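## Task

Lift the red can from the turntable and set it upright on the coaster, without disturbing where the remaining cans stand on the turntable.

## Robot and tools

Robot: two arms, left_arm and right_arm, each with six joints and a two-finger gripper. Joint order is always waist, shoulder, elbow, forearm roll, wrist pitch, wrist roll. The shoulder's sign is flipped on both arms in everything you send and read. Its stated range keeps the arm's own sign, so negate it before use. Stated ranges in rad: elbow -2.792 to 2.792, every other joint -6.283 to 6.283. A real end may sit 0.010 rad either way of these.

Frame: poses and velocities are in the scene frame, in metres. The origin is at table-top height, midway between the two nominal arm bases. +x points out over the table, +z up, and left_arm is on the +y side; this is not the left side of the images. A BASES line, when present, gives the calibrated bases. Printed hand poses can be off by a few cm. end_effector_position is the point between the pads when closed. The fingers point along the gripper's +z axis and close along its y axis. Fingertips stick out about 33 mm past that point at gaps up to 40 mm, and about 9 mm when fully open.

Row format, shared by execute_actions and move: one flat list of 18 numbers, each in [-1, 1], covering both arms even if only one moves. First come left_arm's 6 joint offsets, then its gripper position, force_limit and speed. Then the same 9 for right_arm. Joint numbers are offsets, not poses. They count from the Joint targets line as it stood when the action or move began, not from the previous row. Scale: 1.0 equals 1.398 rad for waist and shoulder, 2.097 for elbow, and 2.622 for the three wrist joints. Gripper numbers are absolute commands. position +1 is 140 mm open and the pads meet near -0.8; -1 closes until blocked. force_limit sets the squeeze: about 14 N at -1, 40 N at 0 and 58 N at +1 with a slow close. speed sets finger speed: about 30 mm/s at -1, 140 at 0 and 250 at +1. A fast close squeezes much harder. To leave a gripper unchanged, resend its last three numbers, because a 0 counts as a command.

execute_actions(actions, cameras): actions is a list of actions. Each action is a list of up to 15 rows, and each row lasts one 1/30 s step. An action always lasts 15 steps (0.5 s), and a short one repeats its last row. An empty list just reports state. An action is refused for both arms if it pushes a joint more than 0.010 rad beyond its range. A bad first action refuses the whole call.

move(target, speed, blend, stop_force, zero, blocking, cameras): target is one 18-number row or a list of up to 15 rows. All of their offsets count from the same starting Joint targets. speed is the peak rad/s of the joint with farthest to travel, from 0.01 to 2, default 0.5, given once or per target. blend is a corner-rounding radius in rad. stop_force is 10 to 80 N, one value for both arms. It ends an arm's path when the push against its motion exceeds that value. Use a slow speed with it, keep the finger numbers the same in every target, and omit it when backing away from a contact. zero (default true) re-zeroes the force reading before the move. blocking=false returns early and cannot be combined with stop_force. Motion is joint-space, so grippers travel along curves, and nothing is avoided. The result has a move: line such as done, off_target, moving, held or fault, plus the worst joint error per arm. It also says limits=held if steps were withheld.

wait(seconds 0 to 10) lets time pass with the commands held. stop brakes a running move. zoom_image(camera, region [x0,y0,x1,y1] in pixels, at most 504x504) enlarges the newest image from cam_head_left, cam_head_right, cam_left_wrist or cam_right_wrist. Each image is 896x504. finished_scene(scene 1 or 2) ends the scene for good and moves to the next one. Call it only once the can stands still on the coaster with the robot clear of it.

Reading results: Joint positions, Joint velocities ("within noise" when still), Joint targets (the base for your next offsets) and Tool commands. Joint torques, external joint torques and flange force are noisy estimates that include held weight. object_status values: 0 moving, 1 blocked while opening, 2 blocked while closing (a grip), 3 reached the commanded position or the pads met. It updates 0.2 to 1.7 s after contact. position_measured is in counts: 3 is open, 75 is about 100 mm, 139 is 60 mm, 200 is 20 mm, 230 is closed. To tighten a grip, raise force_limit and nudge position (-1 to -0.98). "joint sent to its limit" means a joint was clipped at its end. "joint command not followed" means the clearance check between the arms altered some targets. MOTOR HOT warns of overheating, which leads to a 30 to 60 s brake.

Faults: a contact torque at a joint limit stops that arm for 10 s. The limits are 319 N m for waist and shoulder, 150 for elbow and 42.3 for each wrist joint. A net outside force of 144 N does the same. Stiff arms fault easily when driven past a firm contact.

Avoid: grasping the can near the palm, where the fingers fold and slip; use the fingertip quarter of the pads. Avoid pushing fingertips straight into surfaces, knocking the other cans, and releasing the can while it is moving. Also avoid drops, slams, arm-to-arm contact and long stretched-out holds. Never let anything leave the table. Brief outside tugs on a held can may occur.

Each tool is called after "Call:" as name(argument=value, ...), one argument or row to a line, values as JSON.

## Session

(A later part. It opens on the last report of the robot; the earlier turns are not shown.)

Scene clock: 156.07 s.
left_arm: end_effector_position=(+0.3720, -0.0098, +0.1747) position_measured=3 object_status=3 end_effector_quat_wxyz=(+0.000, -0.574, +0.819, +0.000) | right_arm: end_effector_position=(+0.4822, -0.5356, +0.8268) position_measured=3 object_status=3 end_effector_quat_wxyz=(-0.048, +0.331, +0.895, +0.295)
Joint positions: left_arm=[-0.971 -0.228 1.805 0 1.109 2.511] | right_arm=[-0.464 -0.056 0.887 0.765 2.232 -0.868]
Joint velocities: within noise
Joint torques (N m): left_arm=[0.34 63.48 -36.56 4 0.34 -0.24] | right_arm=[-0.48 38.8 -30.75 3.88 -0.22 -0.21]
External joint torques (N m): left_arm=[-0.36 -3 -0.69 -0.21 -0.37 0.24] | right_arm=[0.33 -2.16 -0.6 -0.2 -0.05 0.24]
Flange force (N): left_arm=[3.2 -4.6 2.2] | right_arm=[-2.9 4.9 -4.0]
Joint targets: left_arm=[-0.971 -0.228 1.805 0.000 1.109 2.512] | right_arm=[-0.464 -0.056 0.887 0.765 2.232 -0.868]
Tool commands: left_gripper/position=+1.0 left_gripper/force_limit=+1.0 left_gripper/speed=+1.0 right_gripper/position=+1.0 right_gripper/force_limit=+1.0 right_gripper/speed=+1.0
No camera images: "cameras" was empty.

Call:
wait(
  seconds=7.37,
  cameras=[],
)

Call:
move(
  target=[
    [0.073972, -0.025782, -0.003210, 0, -0.011179, 0.039440, -1, 0, -0.5, 0, 0, 0, 0, 0, 0, 1, 1, 1],
    [0.123328, -0.080337, -0.053081, 0, -0.000382, 0.065756, -1, 0, -0.5, 0, 0, 0, 0, 0, 0, 1, 1, 1],
    [0.134287, -0.151236, -0.122340, 0, 0.017208, 0.071599, -1, 0, -0.5, 0, 0, 0, 0, 0, 0, 1, 1, 1],
    [0.125801, -0.170182, -0.196075, 0, 0.066077, 0.067075, -1, 0, -0.5, 0, 0, 0, 0, 0, 0, 1, 1, 1],
    [0.125801, -0.146716, -0.255657, 0, 0.126241, 0.067075, -1, 0, -0.5, 0, 0, 0, 0, 0, 0, 1, 1, 1],
  ],
  speed=[0.1904, 0.1945, 0.270, 0.30, 0.35],
  blend=[0.04, 0.04, 0.04, 0.05, 0],
  blocking=false,
  cameras=["cam_left_wrist"],
)

Call:
wait(
  seconds=0.5,
  cameras=["cam_left_wrist"],
)

Call:
wait(
  seconds=0.5,
  cameras=["cam_left_wrist"],
)

Call:
wait(
  seconds=3.0,
  cameras=["cam_head_left", "cam_left_wrist"],
)

Scene clock: 164.37 s.
left_arm: end_effector_position=(+0.3720, -0.0098, +0.1747) position_measured=3 object_status=3 end_effector_quat_wxyz=(+0.000, -0.574, +0.819, +0.000) | right_arm: end_effector_position=(+0.4822, -0.5356, +0.8268) position_measured=3 object_status=3 end_effector_quat_wxyz=(-0.048, +0.331, +0.895, +0.295)
Joint positions: left_arm=[-0.971 -0.228 1.805 0 1.109 2.512] | right_arm=[-0.464 -0.056 0.887 0.765 2.232 -0.868]
Joint velocities: within noise
Joint torques (N m): left_arm=[0.26 63.71 -36.53 4.04 0.32 -0.28] | right_arm=[0.05 38.77 -30.67 3.9 -0.23 -0.22]
External joint torques (N m): left_arm=[-0.21 -3.29 -0.68 -0.25 -0.36 0.28] | right_arm=[-0.28 -2.38 -0.6 -0.23 -0.04 0.24]
Flange force (N): left_arm=[3.2 -5.1 2.4] | right_arm=[-3.3 4.2 -4.9]
Joint targets: left_arm=[-0.971 -0.228 1.805 0.000 1.109 2.512] | right_arm=[-0.464 -0.056 0.887 0.765 2.232 -0.868]
Tool commands: left_gripper/position=+1.0 left_gripper/force_limit=+1.0 left_gripper/speed=+1.0 right_gripper/position=+1.0 right_gripper/force_limit=+1.0 right_gripper/speed=+1.0
wait: 7.40 s; at rest from the start
No camera images: "cameras" was empty.

Scene clock: 164.87 s.
left_arm: end_effector_position=(+0.4177, +0.0130, +0.1599) position_measured=62 object_status=0 end_effector_quat_wxyz=(+0.000, -0.574, +0.819, +0.000) end_effector_velocity=(+0.112, +0.047, -0.029) end_effector_angular_velocity=(-0.001, -0.001, -0.001) | right_arm: end_effector_position=(+0.4822, -0.5356, +0.8268) position_measured=3 object_status=3 end_effector_quat_wxyz=(-0.048, +0.331, +0.895, +0.295)
Joint positions: left_arm=[-0.893 -0.256 1.798 0 1.088 2.589] | right_arm=[-0.464 -0.056 0.887 0.765 2.232 -0.868]
Joint velocities: left_arm=[0.179 -0.079 -0.044 0.001 -0.035 0.18] | right_arm=[within noise]
Joint torques (N m): left_arm=[-1.19 63.16 -36.09 3.97 0.44 -0.66] | right_arm=[-0.06 38.73 -30.77 3.88 -0.19 -0.23]
External joint torques (N m): left_arm=[0.42 -1.11 -1.41 -0.19 -0.52 0.66] | right_arm=[0.01 -1.46 -0.78 -0.17 -0.07 0.25]
Flange force (N): left_arm=[0.6 -4.5 0.4] | right_arm=[-2.2 4.0 -4.1]
Joint targets: left_arm=[-0.882 -0.262 1.795 0.000 1.086 2.601] | right_arm=[-0.464 -0.056 0.887 0.765 2.232 -0.868]
Tool commands: left_gripper/position=-1.0 left_gripper/force_limit=+0.0 left_gripper/speed=-0.5 right_gripper/position=+1.0 right_gripper/force_limit=+1.0 right_gripper/speed=+1.0
move: running; path passed 0 of 5 targets; left_arm: the elbow is farthest, 0.529 rad from its target
Images, in order (width x height): cam_left_wrist 896x504.

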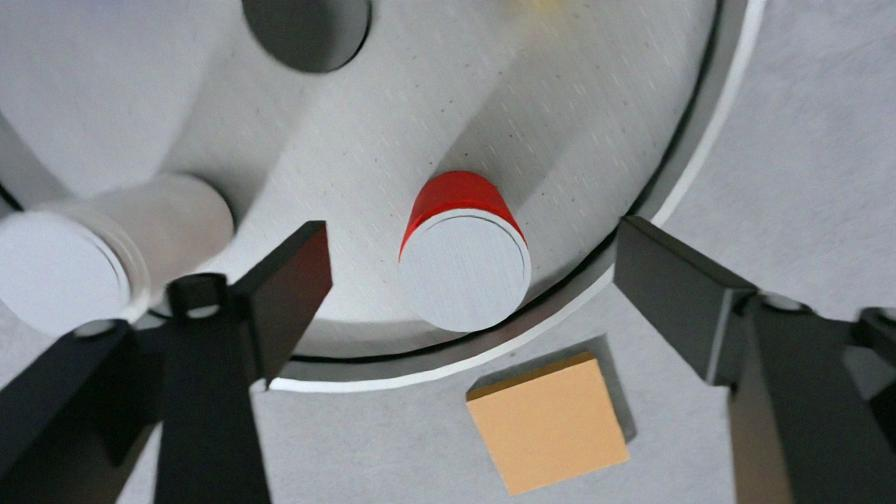

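Scene clock: 165.37 s.
left_arm: end_effector_position=(+0.4782, +0.0170, +0.1550) position_measured=131 object_status=0 end_effector_quat_wxyz=(+0.000, -0.574, +0.819, +0.000) end_effector_velocity=(+0.128, -0.009, +0.000) end_effector_angular_velocity=(-0.001, -0.002, +0.000) | right_arm: end_effector_position=(+0.4822, -0.5356, +0.8268) position_measured=3 object_status=3 end_effector_quat_wxyz=(-0.048, +0.331, +0.895, +0.295)
Joint positions: left_arm=[-0.821 -0.316 1.727 0 1.099 2.662] | right_arm=[-0.464 -0.056 0.887 0.765 2.232 -0.868]
Joint velocities: left_arm=[0.127 -0.141 -0.194 0.001 0.052 0.126] | right_arm=[within noise]
Joint torques (N m): left_arm=[0.52 74.13 -35.44 3.92 0.57 -0.01] | right_arm=[-0.37 38.87 -30.71 3.92 -0.22 -0.19]
External joint torques (N m): left_arm=[-0.61 -6.21 -1.35 -0.19 -0.61 0.01] | right_arm=[0.31 -1.87 -0.75 -0.22 -0.05 0.21]
Flange force (N): left_arm=[5.5 -10.0 4.3] | right_arm=[-2.7 4.9 -4.1]
Joint targets: left_arm=[-0.813 -0.325 1.715 0.000 1.102 2.669] | right_arm=[-0.464 -0.056 0.887 0.765 2.232 -0.868]
Tool commands: left_gripper/position=-1.0 left_gripper/force_limit=+0.0 left_gripper/speed=-0.5 right_gripper/position=+1.0 right_gripper/force_limit=+1.0 right_gripper/speed=+1.0
earlier move: running; path passed 1 of 5 targets; left_arm: the elbow is farthest, 0.458 rad from its target
wait: 0.50 s; no rest
Images, in order (width x height): cam_left_wrist 896x504.

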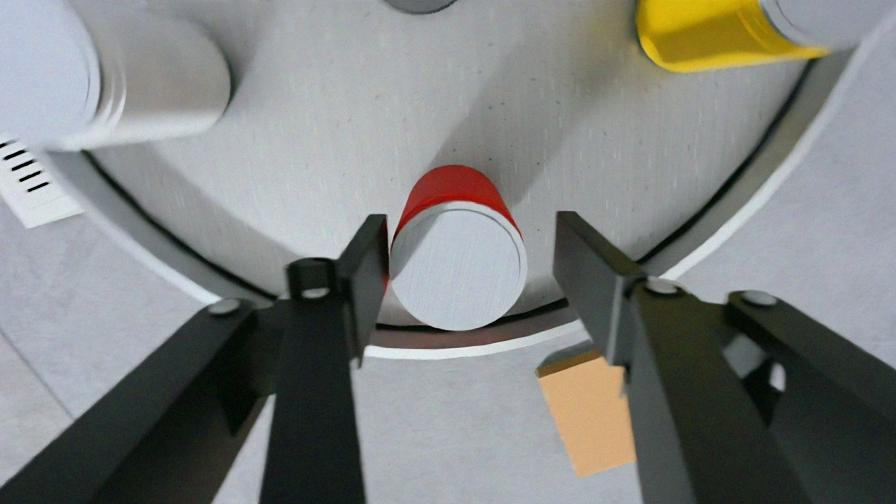

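Scene clock: 165.87 s.
left_arm: end_effector_position=(+0.5331, -0.0084, +0.1552) position_measured=156 object_status=2 end_effector_quat_wxyz=(+0.000, -0.574, +0.819, +0.000) end_effector_velocity=(+0.102, -0.074, +0.001) end_effector_angular_velocity=(-0.005, -0.003, +0.002) | right_arm: end_effector_position=(+0.4822, -0.5356, +0.8268) position_measured=3 object_status=3 end_effector_quat_wxyz=(-0.048, +0.331, +0.895, +0.295)
Joint positions: left_arm=[-0.79 -0.399 1.607 0 1.135 2.693] | right_arm=[-0.464 -0.056 0.887 0.765 2.232 -0.868]
Joint velocities: left_arm=[0.028 -0.18 -0.267 -0.001 0.082 0.027] | right_arm=[within noise]
Joint torques (N m): left_arm=[0.26 79.25 -34.65 4.06 0.22 -0.1] | right_arm=[-0.07 38.76 -30.59 3.87 -0.25 -0.18]
External joint torques (N m): left_arm=[-0.11 -1.67 -3.02 -0.23 -0.23 0.1] | right_arm=[0.1 -1.91 -0.8 -0.18 -0.02 0.21]
Flange force (N): left_arm=[3.5 -8.1 -1.4] | right_arm=[-2.8 4.7 -4.6]
Joint targets: left_arm=[-0.788 -0.411 1.590 0.000 1.141 2.695] | right_arm=[-0.464 -0.056 0.887 0.765 2.232 -0.868]
Tool commands: left_gripper/position=-1.0 left_gripper/force_limit=+0.0 left_gripper/speed=-0.5 right_gripper/position=+1.0 right_gripper/force_limit=+1.0 right_gripper/speed=+1.0
earlier move: running; path passed 2 of 5 targets; left_arm: the elbow is farthest, 0.338 rad from its target
wait: 0.50 s; no rest
Images, in order (width x height): cam_left_wrist 896x504.

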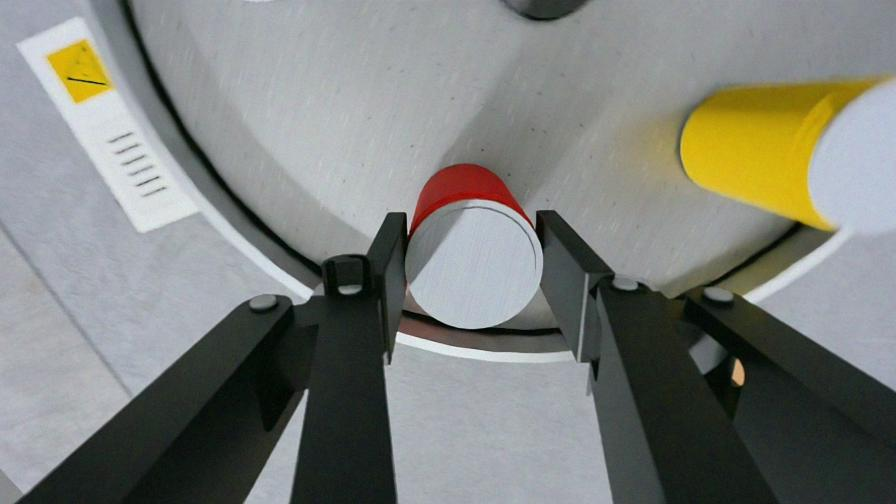

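Scene clock: 167.30 s.
left_arm: end_effector_position=(+0.5765, -0.0593, +0.3096) position_measured=156 object_status=2 end_effector_quat_wxyz=(+0.000, -0.574, +0.819, +0.000) | right_arm: end_effector_position=(+0.4822, -0.5356, +0.8268) position_measured=3 object_status=3 end_effector_quat_wxyz=(-0.048, +0.331, +0.895, +0.295)
Joint positions: left_arm=[-0.795 -0.433 1.269 0 1.44 2.687] | right_arm=[-0.464 -0.056 0.887 0.765 2.232 -0.868]
Joint velocities: within noise
Joint torques (N m): left_arm=[0.14 89.95 -41.63 4.43 0.32 -0.25] | right_arm=[-0.09 38.66 -30.63 3.96 -0.25 -0.22]
External joint torques (N m): left_arm=[-0.06 -5.59 0.39 -0.23 -0.34 0.25] | right_arm=[0.05 -1.24 -0.97 -0.25 -0.01 0.24]
Flange force (N): left_arm=[3.0 -7.6 2.4] | right_arm=[-2.1 4.3 -4.4]
Joint targets: left_arm=[-0.795 -0.433 1.269 0.000 1.440 2.687] | right_arm=[-0.464 -0.056 0.887 0.765 2.232 -0.868]
Tool commands: left_gripper/position=-1.0 left_gripper/force_limit=+0.0 left_gripper/speed=-0.5 right_gripper/position=+1.0 right_gripper/force_limit=+1.0 right_gripper/speed=+1.0
earlier move: done
wait: 1.43 of 3 s (the move ended)
Images, in order (width x height): cam_head_left 896x504, cam_left_wrist 896x504.

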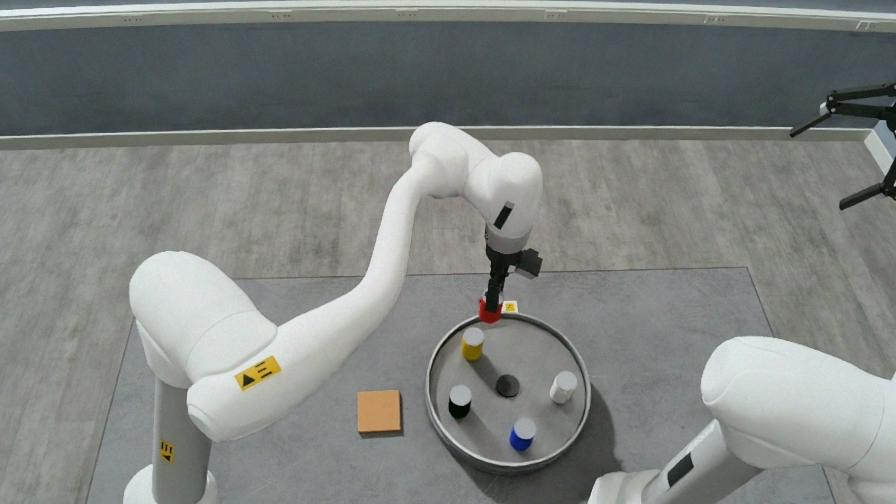

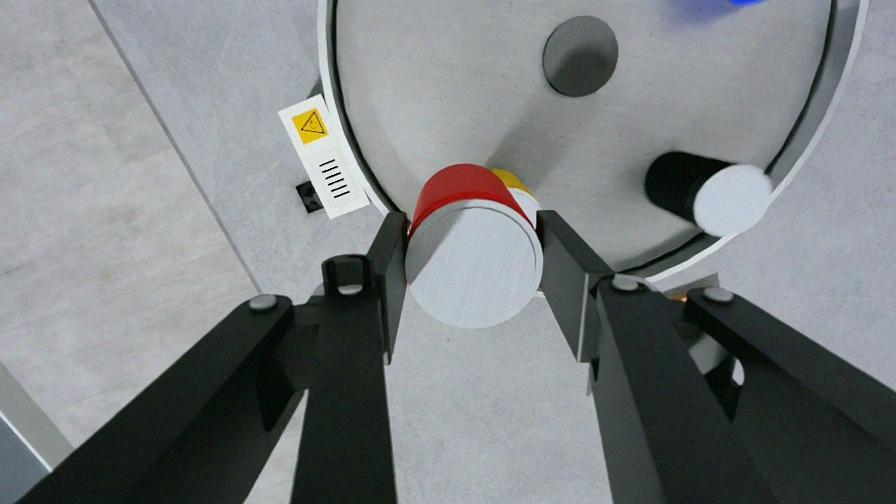

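Call:
move(
  target=[
    [0.094711, 0.336571, 0.282145, 0, -0.046354, 0.050749, -1, 0, -0.5, 0, 0, 0, 0, 0, 0, 1, 1, 1],
  ],
  speed=0.6,
  cameras=["cam_head_left", "cam_head_right", "cam_left_wrist"],
)

Scene clock: 170.10 s.
left_arm: end_effector_position=(+0.4133, +0.2074, +0.3000) position_measured=156 object_status=2 end_effector_quat_wxyz=(+0.000, -0.574, +0.819, +0.000) | right_arm: end_effector_position=(+0.4822, -0.5356, +0.8268) position_measured=3 object_status=3 end_effector_quat_wxyz=(-0.048, +0.331, +0.895, +0.295)
Joint positions: left_arm=[-0.663 0.037 1.86 0 1.318 2.82] | right_arm=[-0.464 -0.056 0.887 0.765 2.232 -0.868]
Joint velocities: within noise
Joint torques (N m): left_arm=[0.16 39.12 -41.31 4.32 0.36 -0.26] | right_arm=[-0.27 38.51 -30.61 3.93 -0.23 -0.2]
External joint torques (N m): left_arm=[-0.15 -2.38 0.97 -0.23 -0.38 0.26] | right_arm=[0.34 -1.32 -0.89 -0.23 -0.03 0.22]
Flange force (N): left_arm=[0.4 -2.4 3.1] | right_arm=[-2.1 4.6 -3.9]
Joint targets: left_arm=[-0.663 0.037 1.860 0.000 1.318 2.820] | right_arm=[-0.464 -0.056 0.887 0.765 2.232 -0.868]
move: done
Images, in order (width x height): cam_head_left 896x504, cam_head_right 896x504, cam_left_wrist 896x504.

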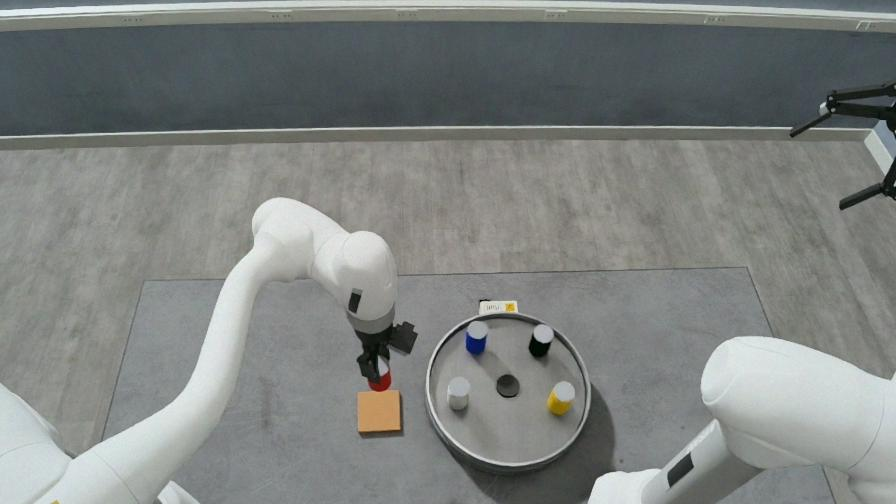

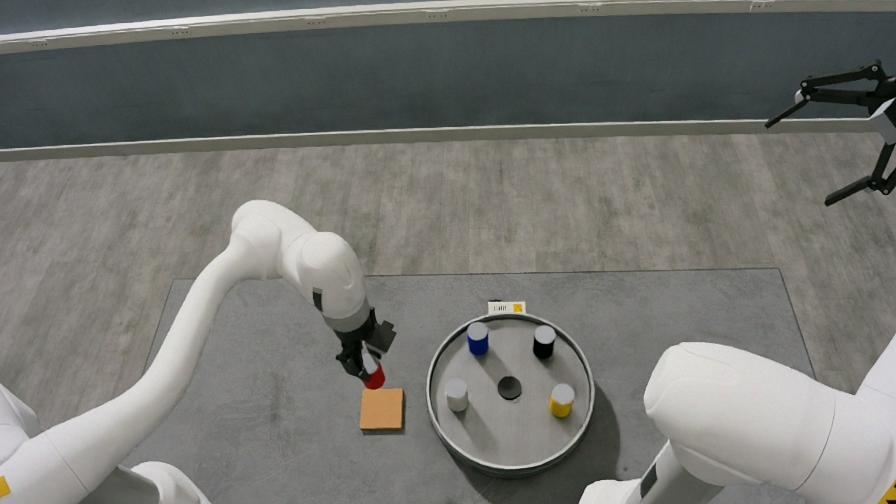

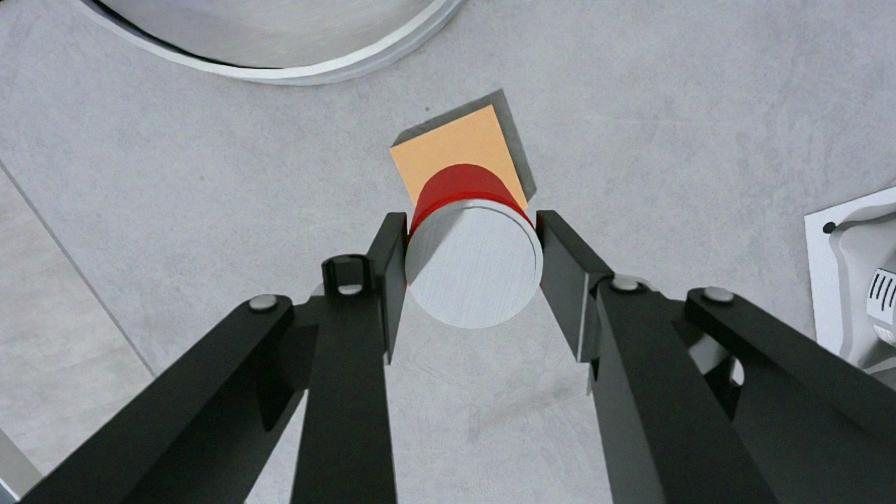

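Call:
execute_actions(
  actions=[],
)

Scene clock: 173.53 s.
left_arm: end_effector_position=(+0.4133, +0.2075, +0.3000) position_measured=156 object_status=2 end_effector_quat_wxyz=(+0.000, -0.574, +0.819, +0.000) | right_arm: end_effector_position=(+0.4822, -0.5356, +0.8268) position_measured=3 object_status=3 end_effector_quat_wxyz=(-0.048, +0.331, +0.895, +0.295)
Joint positions: left_arm=[-0.663 0.037 1.86 0 1.318 2.82] | right_arm=[-0.464 -0.056 0.887 0.765 2.232 -0.868]
Joint velocities: within noise
Joint torques (N m): left_arm=[0.19 39.14 -40.34 4.34 0.33 -0.26] | right_arm=[-0.04 38.83 -30.61 3.91 -0.19 -0.21]
External joint torques (N m): left_arm=[-0.14 -2.65 0.06 -0.24 -0.36 0.26] | right_arm=[-0.01 -2.01 -0.78 -0.23 -0.08 0.23]
Flange force (N): left_arm=[0.9 -4.2 1.9] | right_arm=[-3.0 4.6 -4.7]
Joint targets: left_arm=[-0.663 0.037 1.860 0.000 1.318 2.820] | right_arm=[-0.464 -0.056 0.887 0.765 2.232 -0.868]
Tool commands: left_gripper/position=-1.0 left_gripper/force_limit=+0.0 left_gripper/speed=-0.5 right_gripper/position=+1.0 right_gripper/force_limit=+1.0 right_gripper/speed=+1.0

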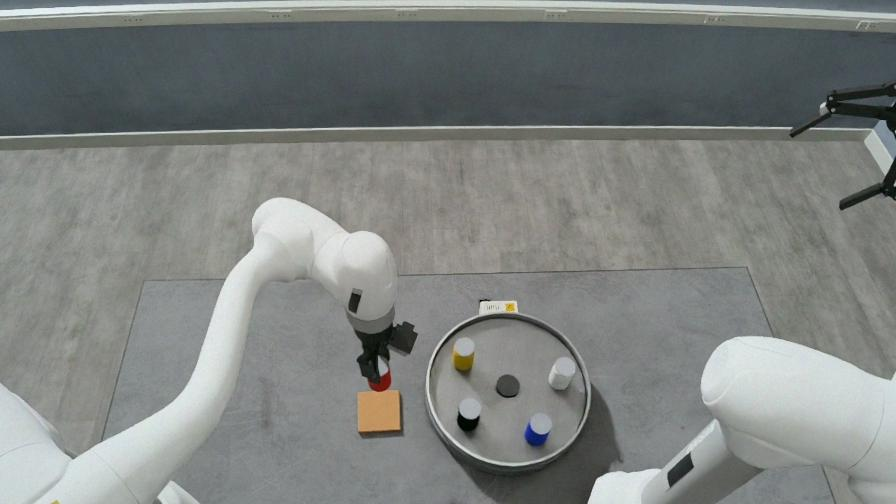

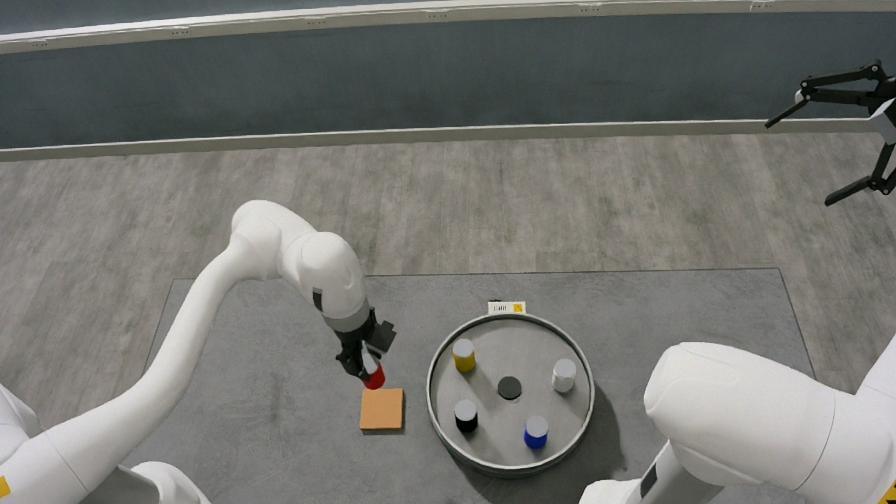

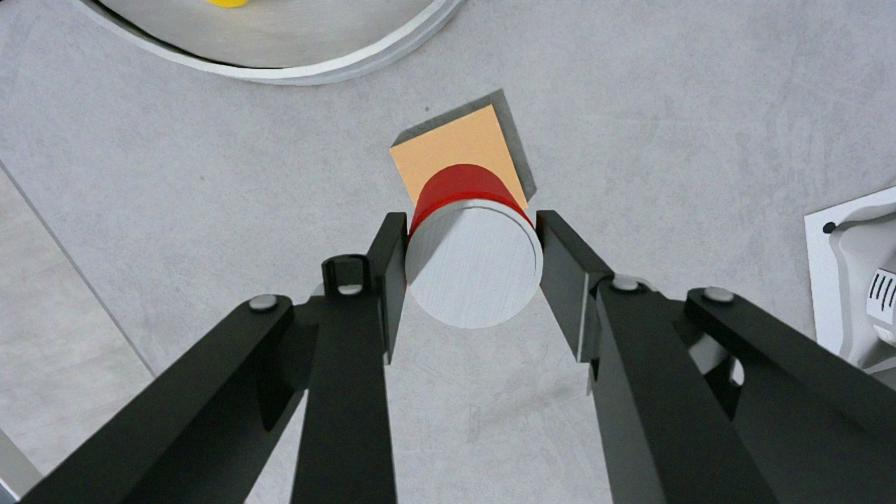

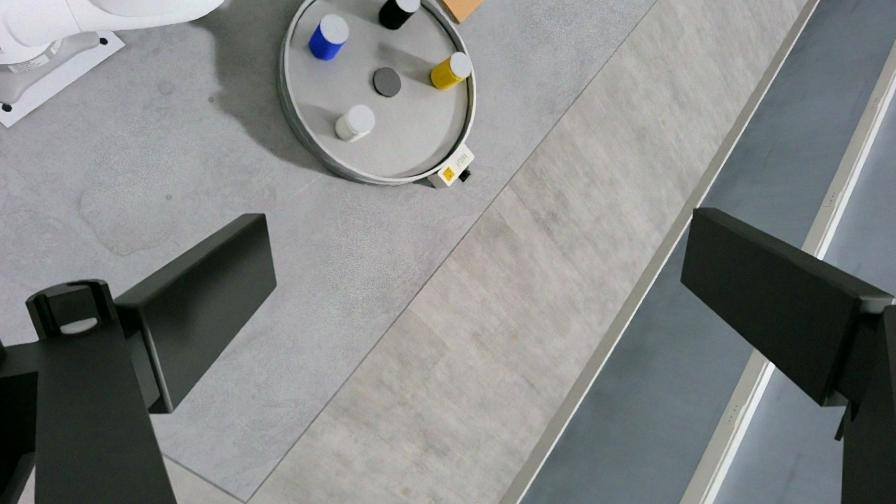

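Call:
move(
  target=[0.018225, -0.046815, 0.074170, 0, -0.084054, 0.009587, -1, 0, -0.5, 0, 0, 0, 0, 0, 0, 1, 1, 1],
  speed=0.25,
  cameras=["cam_head_left", "cam_left_wrist"],
)

Scene clock: 176.33 s.
left_arm: end_effector_position=(+0.4180, +0.2205, +0.1850) position_measured=156 object_status=2 end_effector_quat_wxyz=(+0.000, -0.574, +0.819, +0.000) | right_arm: end_effector_position=(+0.4822, -0.5356, +0.8268) position_measured=3 object_status=3 end_effector_quat_wxyz=(-0.048, +0.331, +0.895, +0.295)
Joint positions: left_arm=[-0.637 -0.028 2.016 0 1.098 2.846] | right_arm=[-0.464 -0.056 0.887 0.765 2.232 -0.868]
Joint velocities: within noise
Joint torques (N m): left_arm=[0 42.83 -37.31 3.96 0.35 -0.29] | right_arm=[0.04 38.64 -30.68 3.89 -0.23 -0.17]
External joint torques (N m): left_arm=[-0.05 -3.08 0.33 -0.21 -0.37 0.29] | right_arm=[-0.14 -1.55 -0.8 -0.19 -0.04 0.2]
Flange force (N): left_arm=[0.5 -4.4 3.6] | right_arm=[-2.5 3.8 -4.4]
Joint targets: left_arm=[-0.637 -0.028 2.016 0.000 1.098 2.846] | right_arm=[-0.464 -0.056 0.887 0.765 2.232 -0.868]
move: done
Images, in order (width x height): cam_head_left 896x504, cam_left_wrist 896x504.

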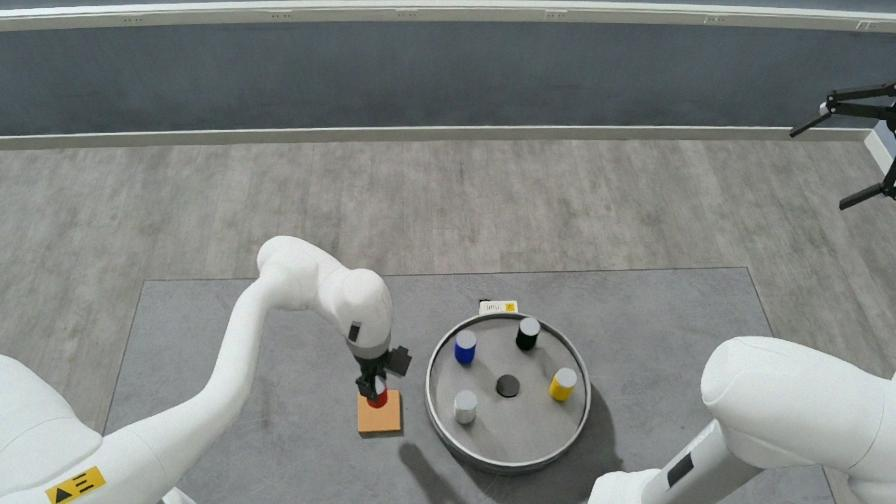

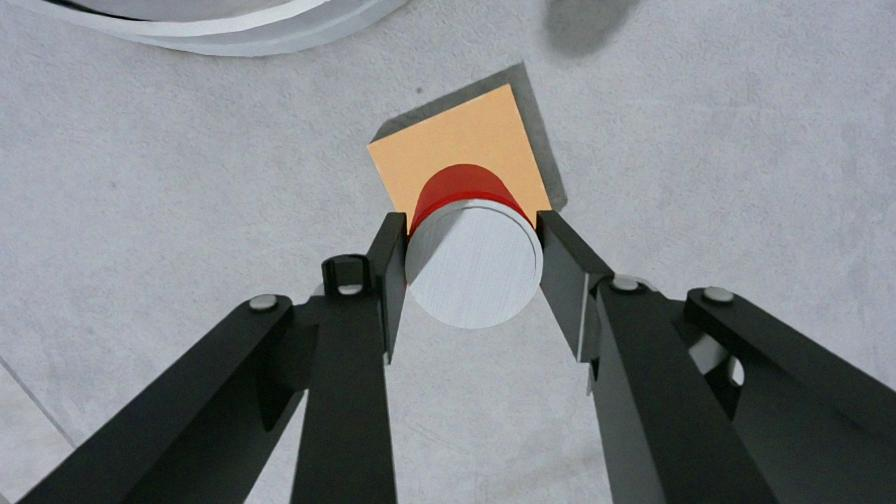

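Call:
zoom_image(
  camera="cam_left_wrist",
  region=[340, 50, 600, 300],
)

Call:
zoom_image(
  camera="cam_head_left",
  region=[330, 340, 450, 450],
)

Scaled by 1.938.

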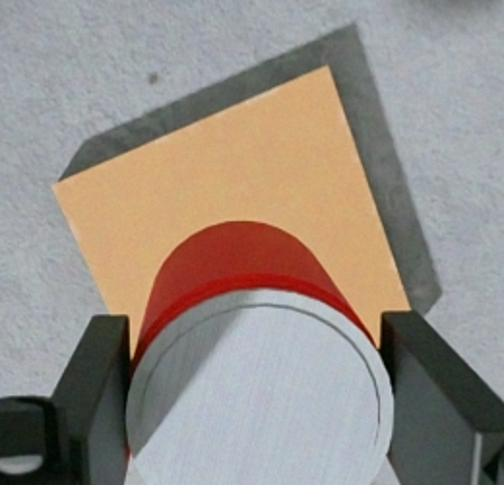

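Scaled by 4.200.

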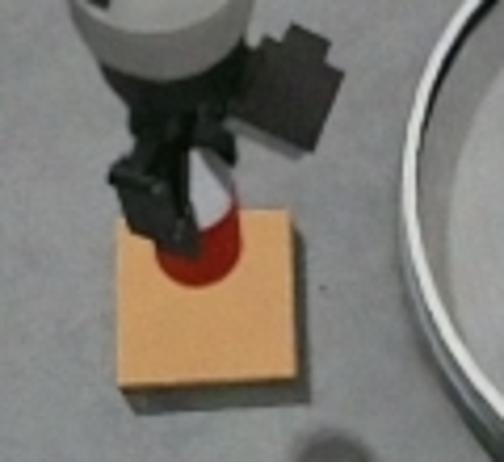

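Call:
move(
  target=[0, -0.030956, 0.025279, 0, -0.036722, 0, -1, 0, -0.5, 0, 0, 0, 0, 0, 0, 1, 1, 1],
  speed=0.15,
  cameras=["cam_left_wrist"],
)

Call:
move(
  target=[0, -0.024014, 0.015218, 0, -0.024975, 0, -1, 0, -0.5, 0, 0, 0, 0, 0, 0, 1, 1, 1],
  speed=0.018,
  stop_force=10,
  cameras=["cam_head_left", "cam_head_right", "cam_left_wrist"],
)

Scene clock: 181.23 s.
left_arm: end_effector_position=(+0.4180, +0.2205, +0.1370) position_measured=156 object_status=2 end_effector_quat_wxyz=(+0.000, -0.574, +0.819, +0.000) | right_arm: end_effector_position=(+0.4822, -0.5356, +0.8268) position_measured=3 object_status=3 end_effector_quat_wxyz=(-0.048, +0.331, +0.895, +0.295)
Joint positions: left_arm=[-0.637 -0.071 2.069 0 1.002 2.846] | right_arm=[-0.464 -0.056 0.887 0.765 2.232 -0.868]
Joint velocities: within noise
Joint torques (N m): left_arm=[0.05 45.18 -34.81 3.74 0.39 -0.26] | right_arm=[-0.22 38.78 -30.69 3.87 -0.23 -0.21]
External joint torques (N m): left_arm=[0.02 -2.48 -0.23 -0.19 -0.4 0.26] | right_arm=[0.06 -2.01 -0.7 -0.19 -0.03 0.23]
Flange force (N): left_arm=[0.4 -4.2 3.0] | right_arm=[-2.9 4.5 -4.5]
Joint targets: left_arm=[-0.637 -0.071 2.069 0.000 1.002 2.846] | right_arm=[-0.464 -0.056 0.887 0.765 2.232 -0.868]
move: done
Images, in order (width x height): cam_left_wrist 896x504.

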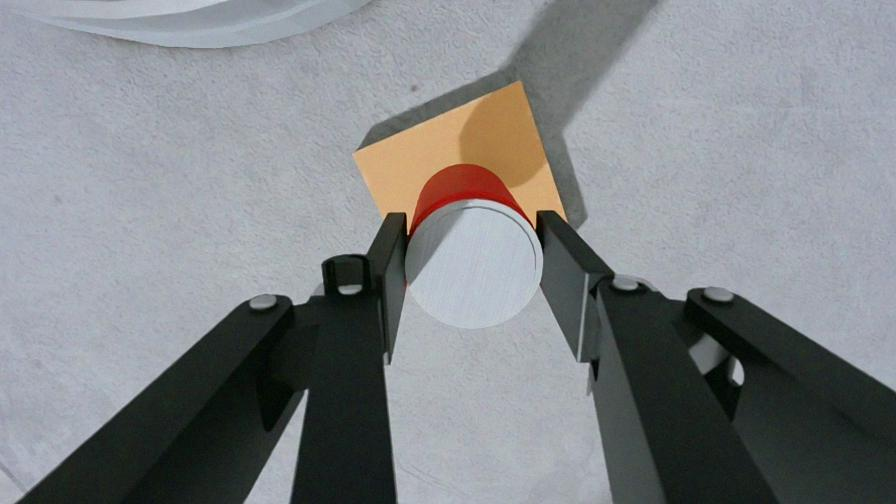

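Scene clock: 184.50 s.
left_arm: end_effector_position=(+0.4182, +0.2203, +0.1134) position_measured=156 object_status=2 end_effector_quat_wxyz=(+0.000, -0.574, +0.819, +0.000) | right_arm: end_effector_position=(+0.4822, -0.5356, +0.8268) position_measured=3 object_status=3 end_effector_quat_wxyz=(-0.048, +0.331, +0.895, +0.295)
Joint positions: left_arm=[-0.637 -0.096 2.092 0 0.954 2.846] | right_arm=[-0.464 -0.056 0.887 0.765 2.232 -0.868]
Joint velocities: within noise
Joint torques (N m): left_arm=[0.38 36.12 -26.44 3.79 -0.39 -0.26] | right_arm=[-0.02 38.74 -30.87 3.93 -0.23 -0.22]
External joint torques (N m): left_arm=[-0.3 7.56 -7.42 -0.35 0.37 0.26] | right_arm=[-0.04 -1.74 -0.59 -0.23 -0.03 0.25]
Flange force (N): left_arm=[0.4 -1.3 -16.2] | right_arm=[-2.5 3.8 -3.9]
Joint targets: left_arm=[-0.637 -0.096 2.092 0.000 0.954 2.846] | right_arm=[-0.464 -0.056 0.887 0.765 2.232 -0.868]
move: contact (left_arm); left_arm: the wrist pitch is farthest, 0.017 rad from its target
Images, in order (width x height): cam_head_left 896x504, cam_head_right 896x504, cam_left_wrist 896x504.

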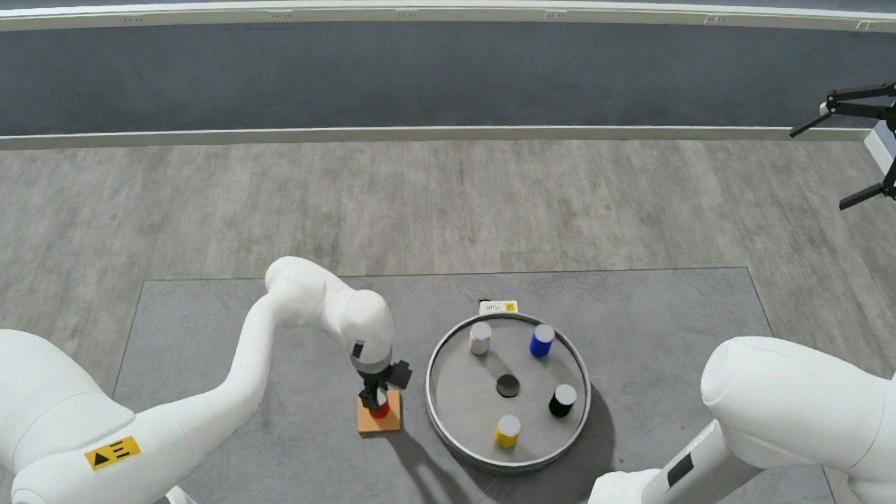

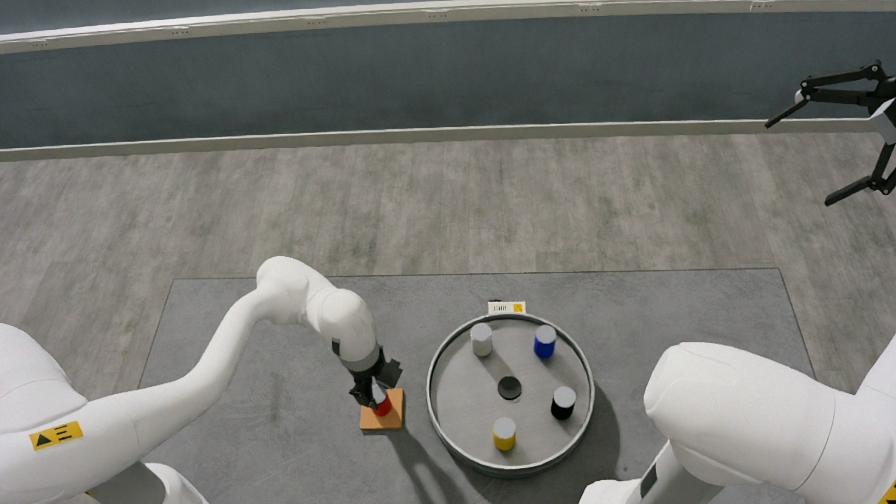

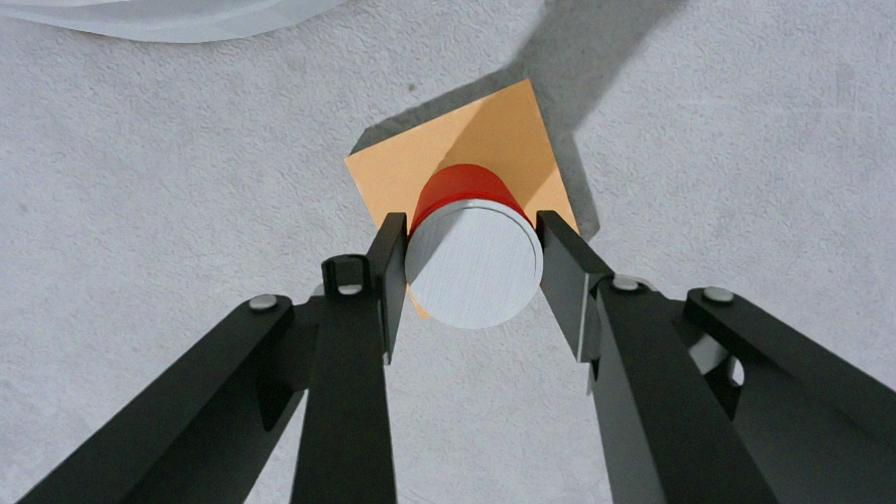

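Call:
execute_actions(
  actions=[
    [[0, 0, 0, 0, 0, 0, 0.3, 0, -1, 0, 0, 0, 0, 0, 0, 1, 1, 1]],
  ],
  cameras=["cam_left_wrist"],
)

Scene clock: 187.90 s.
left_arm: end_effector_position=(+0.4182, +0.2204, +0.1134) position_measured=91 object_status=0 end_effector_quat_wxyz=(+0.000, -0.574, +0.819, +0.000) | right_arm: end_effector_position=(+0.4822, -0.5356, +0.8268) position_measured=3 object_status=3 end_effector_quat_wxyz=(-0.048, +0.331, +0.895, +0.295)
Joint positions: left_arm=[-0.637 -0.096 2.092 0 0.954 2.846] | right_arm=[-0.464 -0.056 0.887 0.765 2.232 -0.868]
Joint velocities: within noise
Joint torques (N m): left_arm=[0.03 45.81 -33.16 3.65 0.35 -0.25] | right_arm=[-0.19 38.59 -30.67 3.93 -0.21 -0.19]
External joint torques (N m): left_arm=[-0.11 -2.41 -0.67 -0.22 -0.37 0.25] | right_arm=[0.18 -1.33 -0.87 -0.22 -0.05 0.22]
Flange force (N): left_arm=[0.8 -4.7 2.7] | right_arm=[-2.1 4.3 -3.9]
Joint targets: left_arm=[-0.637 -0.096 2.092 0.000 0.954 2.846] | right_arm=[-0.464 -0.056 0.887 0.765 2.232 -0.868]
Step readings (joint positions of left_arm | right_arm):
0: [-0.637 -0.096 2.092 0.000 0.954 2.846] | [-0.464 -0.056 0.887 0.765 2.232 -0.868]
1: [-0.637 -0.096 2.092 0.000 0.954 2.846] | [-0.464 -0.056 0.887 0.765 2.232 -0.868]
2: [-0.637 -0.096 2.092 0.000 0.954 2.846] | [-0.464 -0.056 0.887 0.765 2.232 -0.868]
4: [-0.637 -0.096 2.092 0.000 0.954 2.846] | [-0.464 -0.056 0.887 0.765 2.232 -0.868]
8: [-0.637 -0.096 2.092 0.000 0.954 2.846] | [-0.464 -0.056 0.887 0.765 2.232 -0.868]
15: [-0.637 -0.096 2.092 0.000 0.954 2.846] | [-0.464 -0.056 0.887 0.765 2.232 -0.868]
Images, in order (width x height): cam_left_wrist 896x504.

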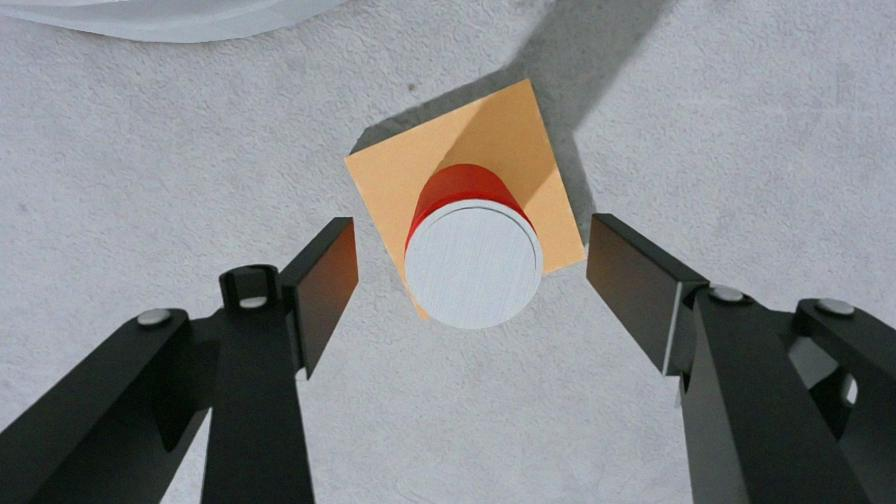

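Call:
move(
  target=[
    [0, 0.017365, -0.011186, 0, 0.018049, 0, 0.3, 0, -1, 0, 0, 0, 0, 0, 0, 1, 1, 1],
    [0, 0.048320, -0.036464, 0, 0.054771, 0, 0.3, 0, -1, 0, 0, 0, 0, 0, 0, 1, 1, 1],
    [0, 0.080829, -0.075142, 0, 0.103037, 0, 0.3, 0, -1, 0, 0, 0, 0, 0, 0, 1, 1, 1],
  ],
  speed=[0.12, 0.2, 0.3],
  blend=[0.02, 0.02, 0],
  cameras=["cam_head_left", "cam_left_wrist"],
)

Scene clock: 189.87 s.
left_arm: end_effector_position=(+0.4183, +0.2203, +0.2498) position_measured=91 object_status=3 end_effector_quat_wxyz=(+0.000, -0.574, +0.819, +0.000) | right_arm: end_effector_position=(+0.4822, -0.5356, +0.8268) position_measured=3 object_status=3 end_effector_quat_wxyz=(-0.048, +0.331, +0.895, +0.295)
Joint positions: left_arm=[-0.637 0.017 1.935 0 1.224 2.846] | right_arm=[-0.464 -0.056 0.887 0.765 2.232 -0.868]
Joint velocities: within noise
Joint torques (N m): left_arm=[0.03 39.2 -38.16 4.18 0.35 -0.26] | right_arm=[-0.02 38.52 -30.51 3.89 -0.22 -0.22]
External joint torques (N m): left_arm=[-0.08 -2.11 -0.82 -0.24 -0.37 0.26] | right_arm=[0.03 -1.51 -0.95 -0.2 -0.04 0.25]
Flange force (N): left_arm=[0.7 -4.7 0.9] | right_arm=[-2.4 4.5 -4.6]
Joint targets: left_arm=[-0.637 0.017 1.935 0.000 1.224 2.846] | right_arm=[-0.464 -0.056 0.887 0.765 2.232 -0.868]
move: done
Images, in order (width x height): cam_head_left 896x504, cam_left_wrist 896x504.

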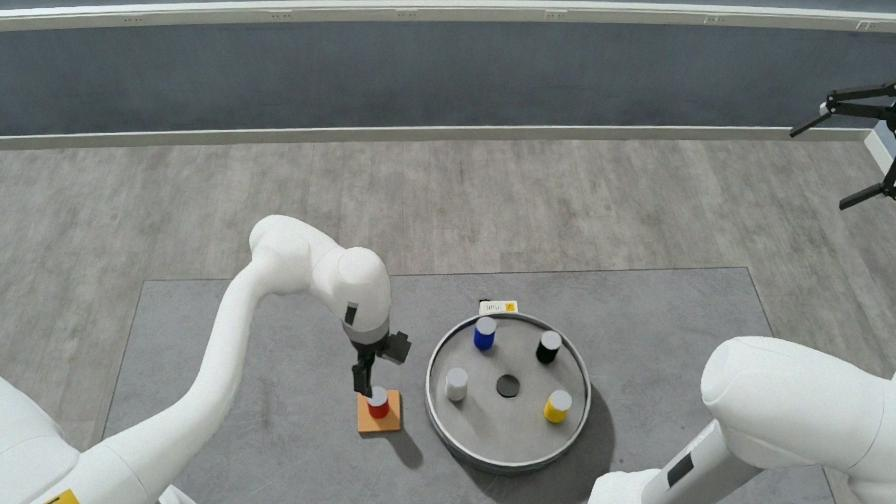

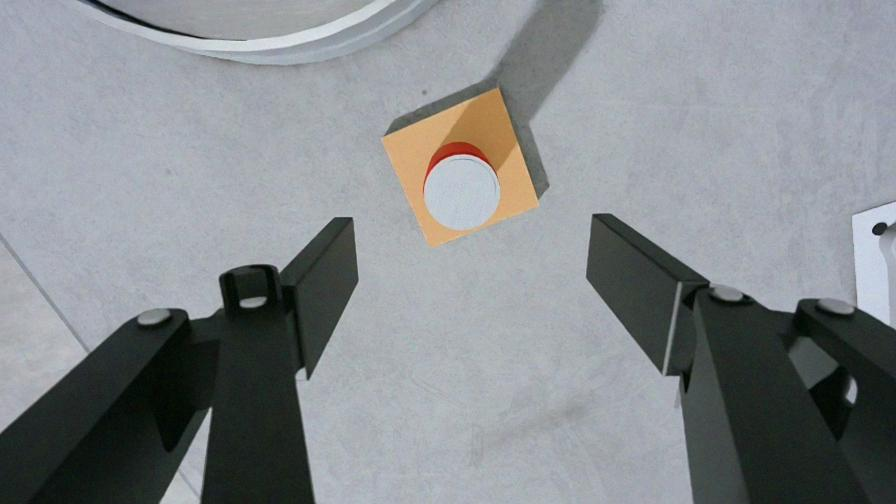

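Call:
finished_scene(
  scene=1,
)

The scene is finished: the task was done.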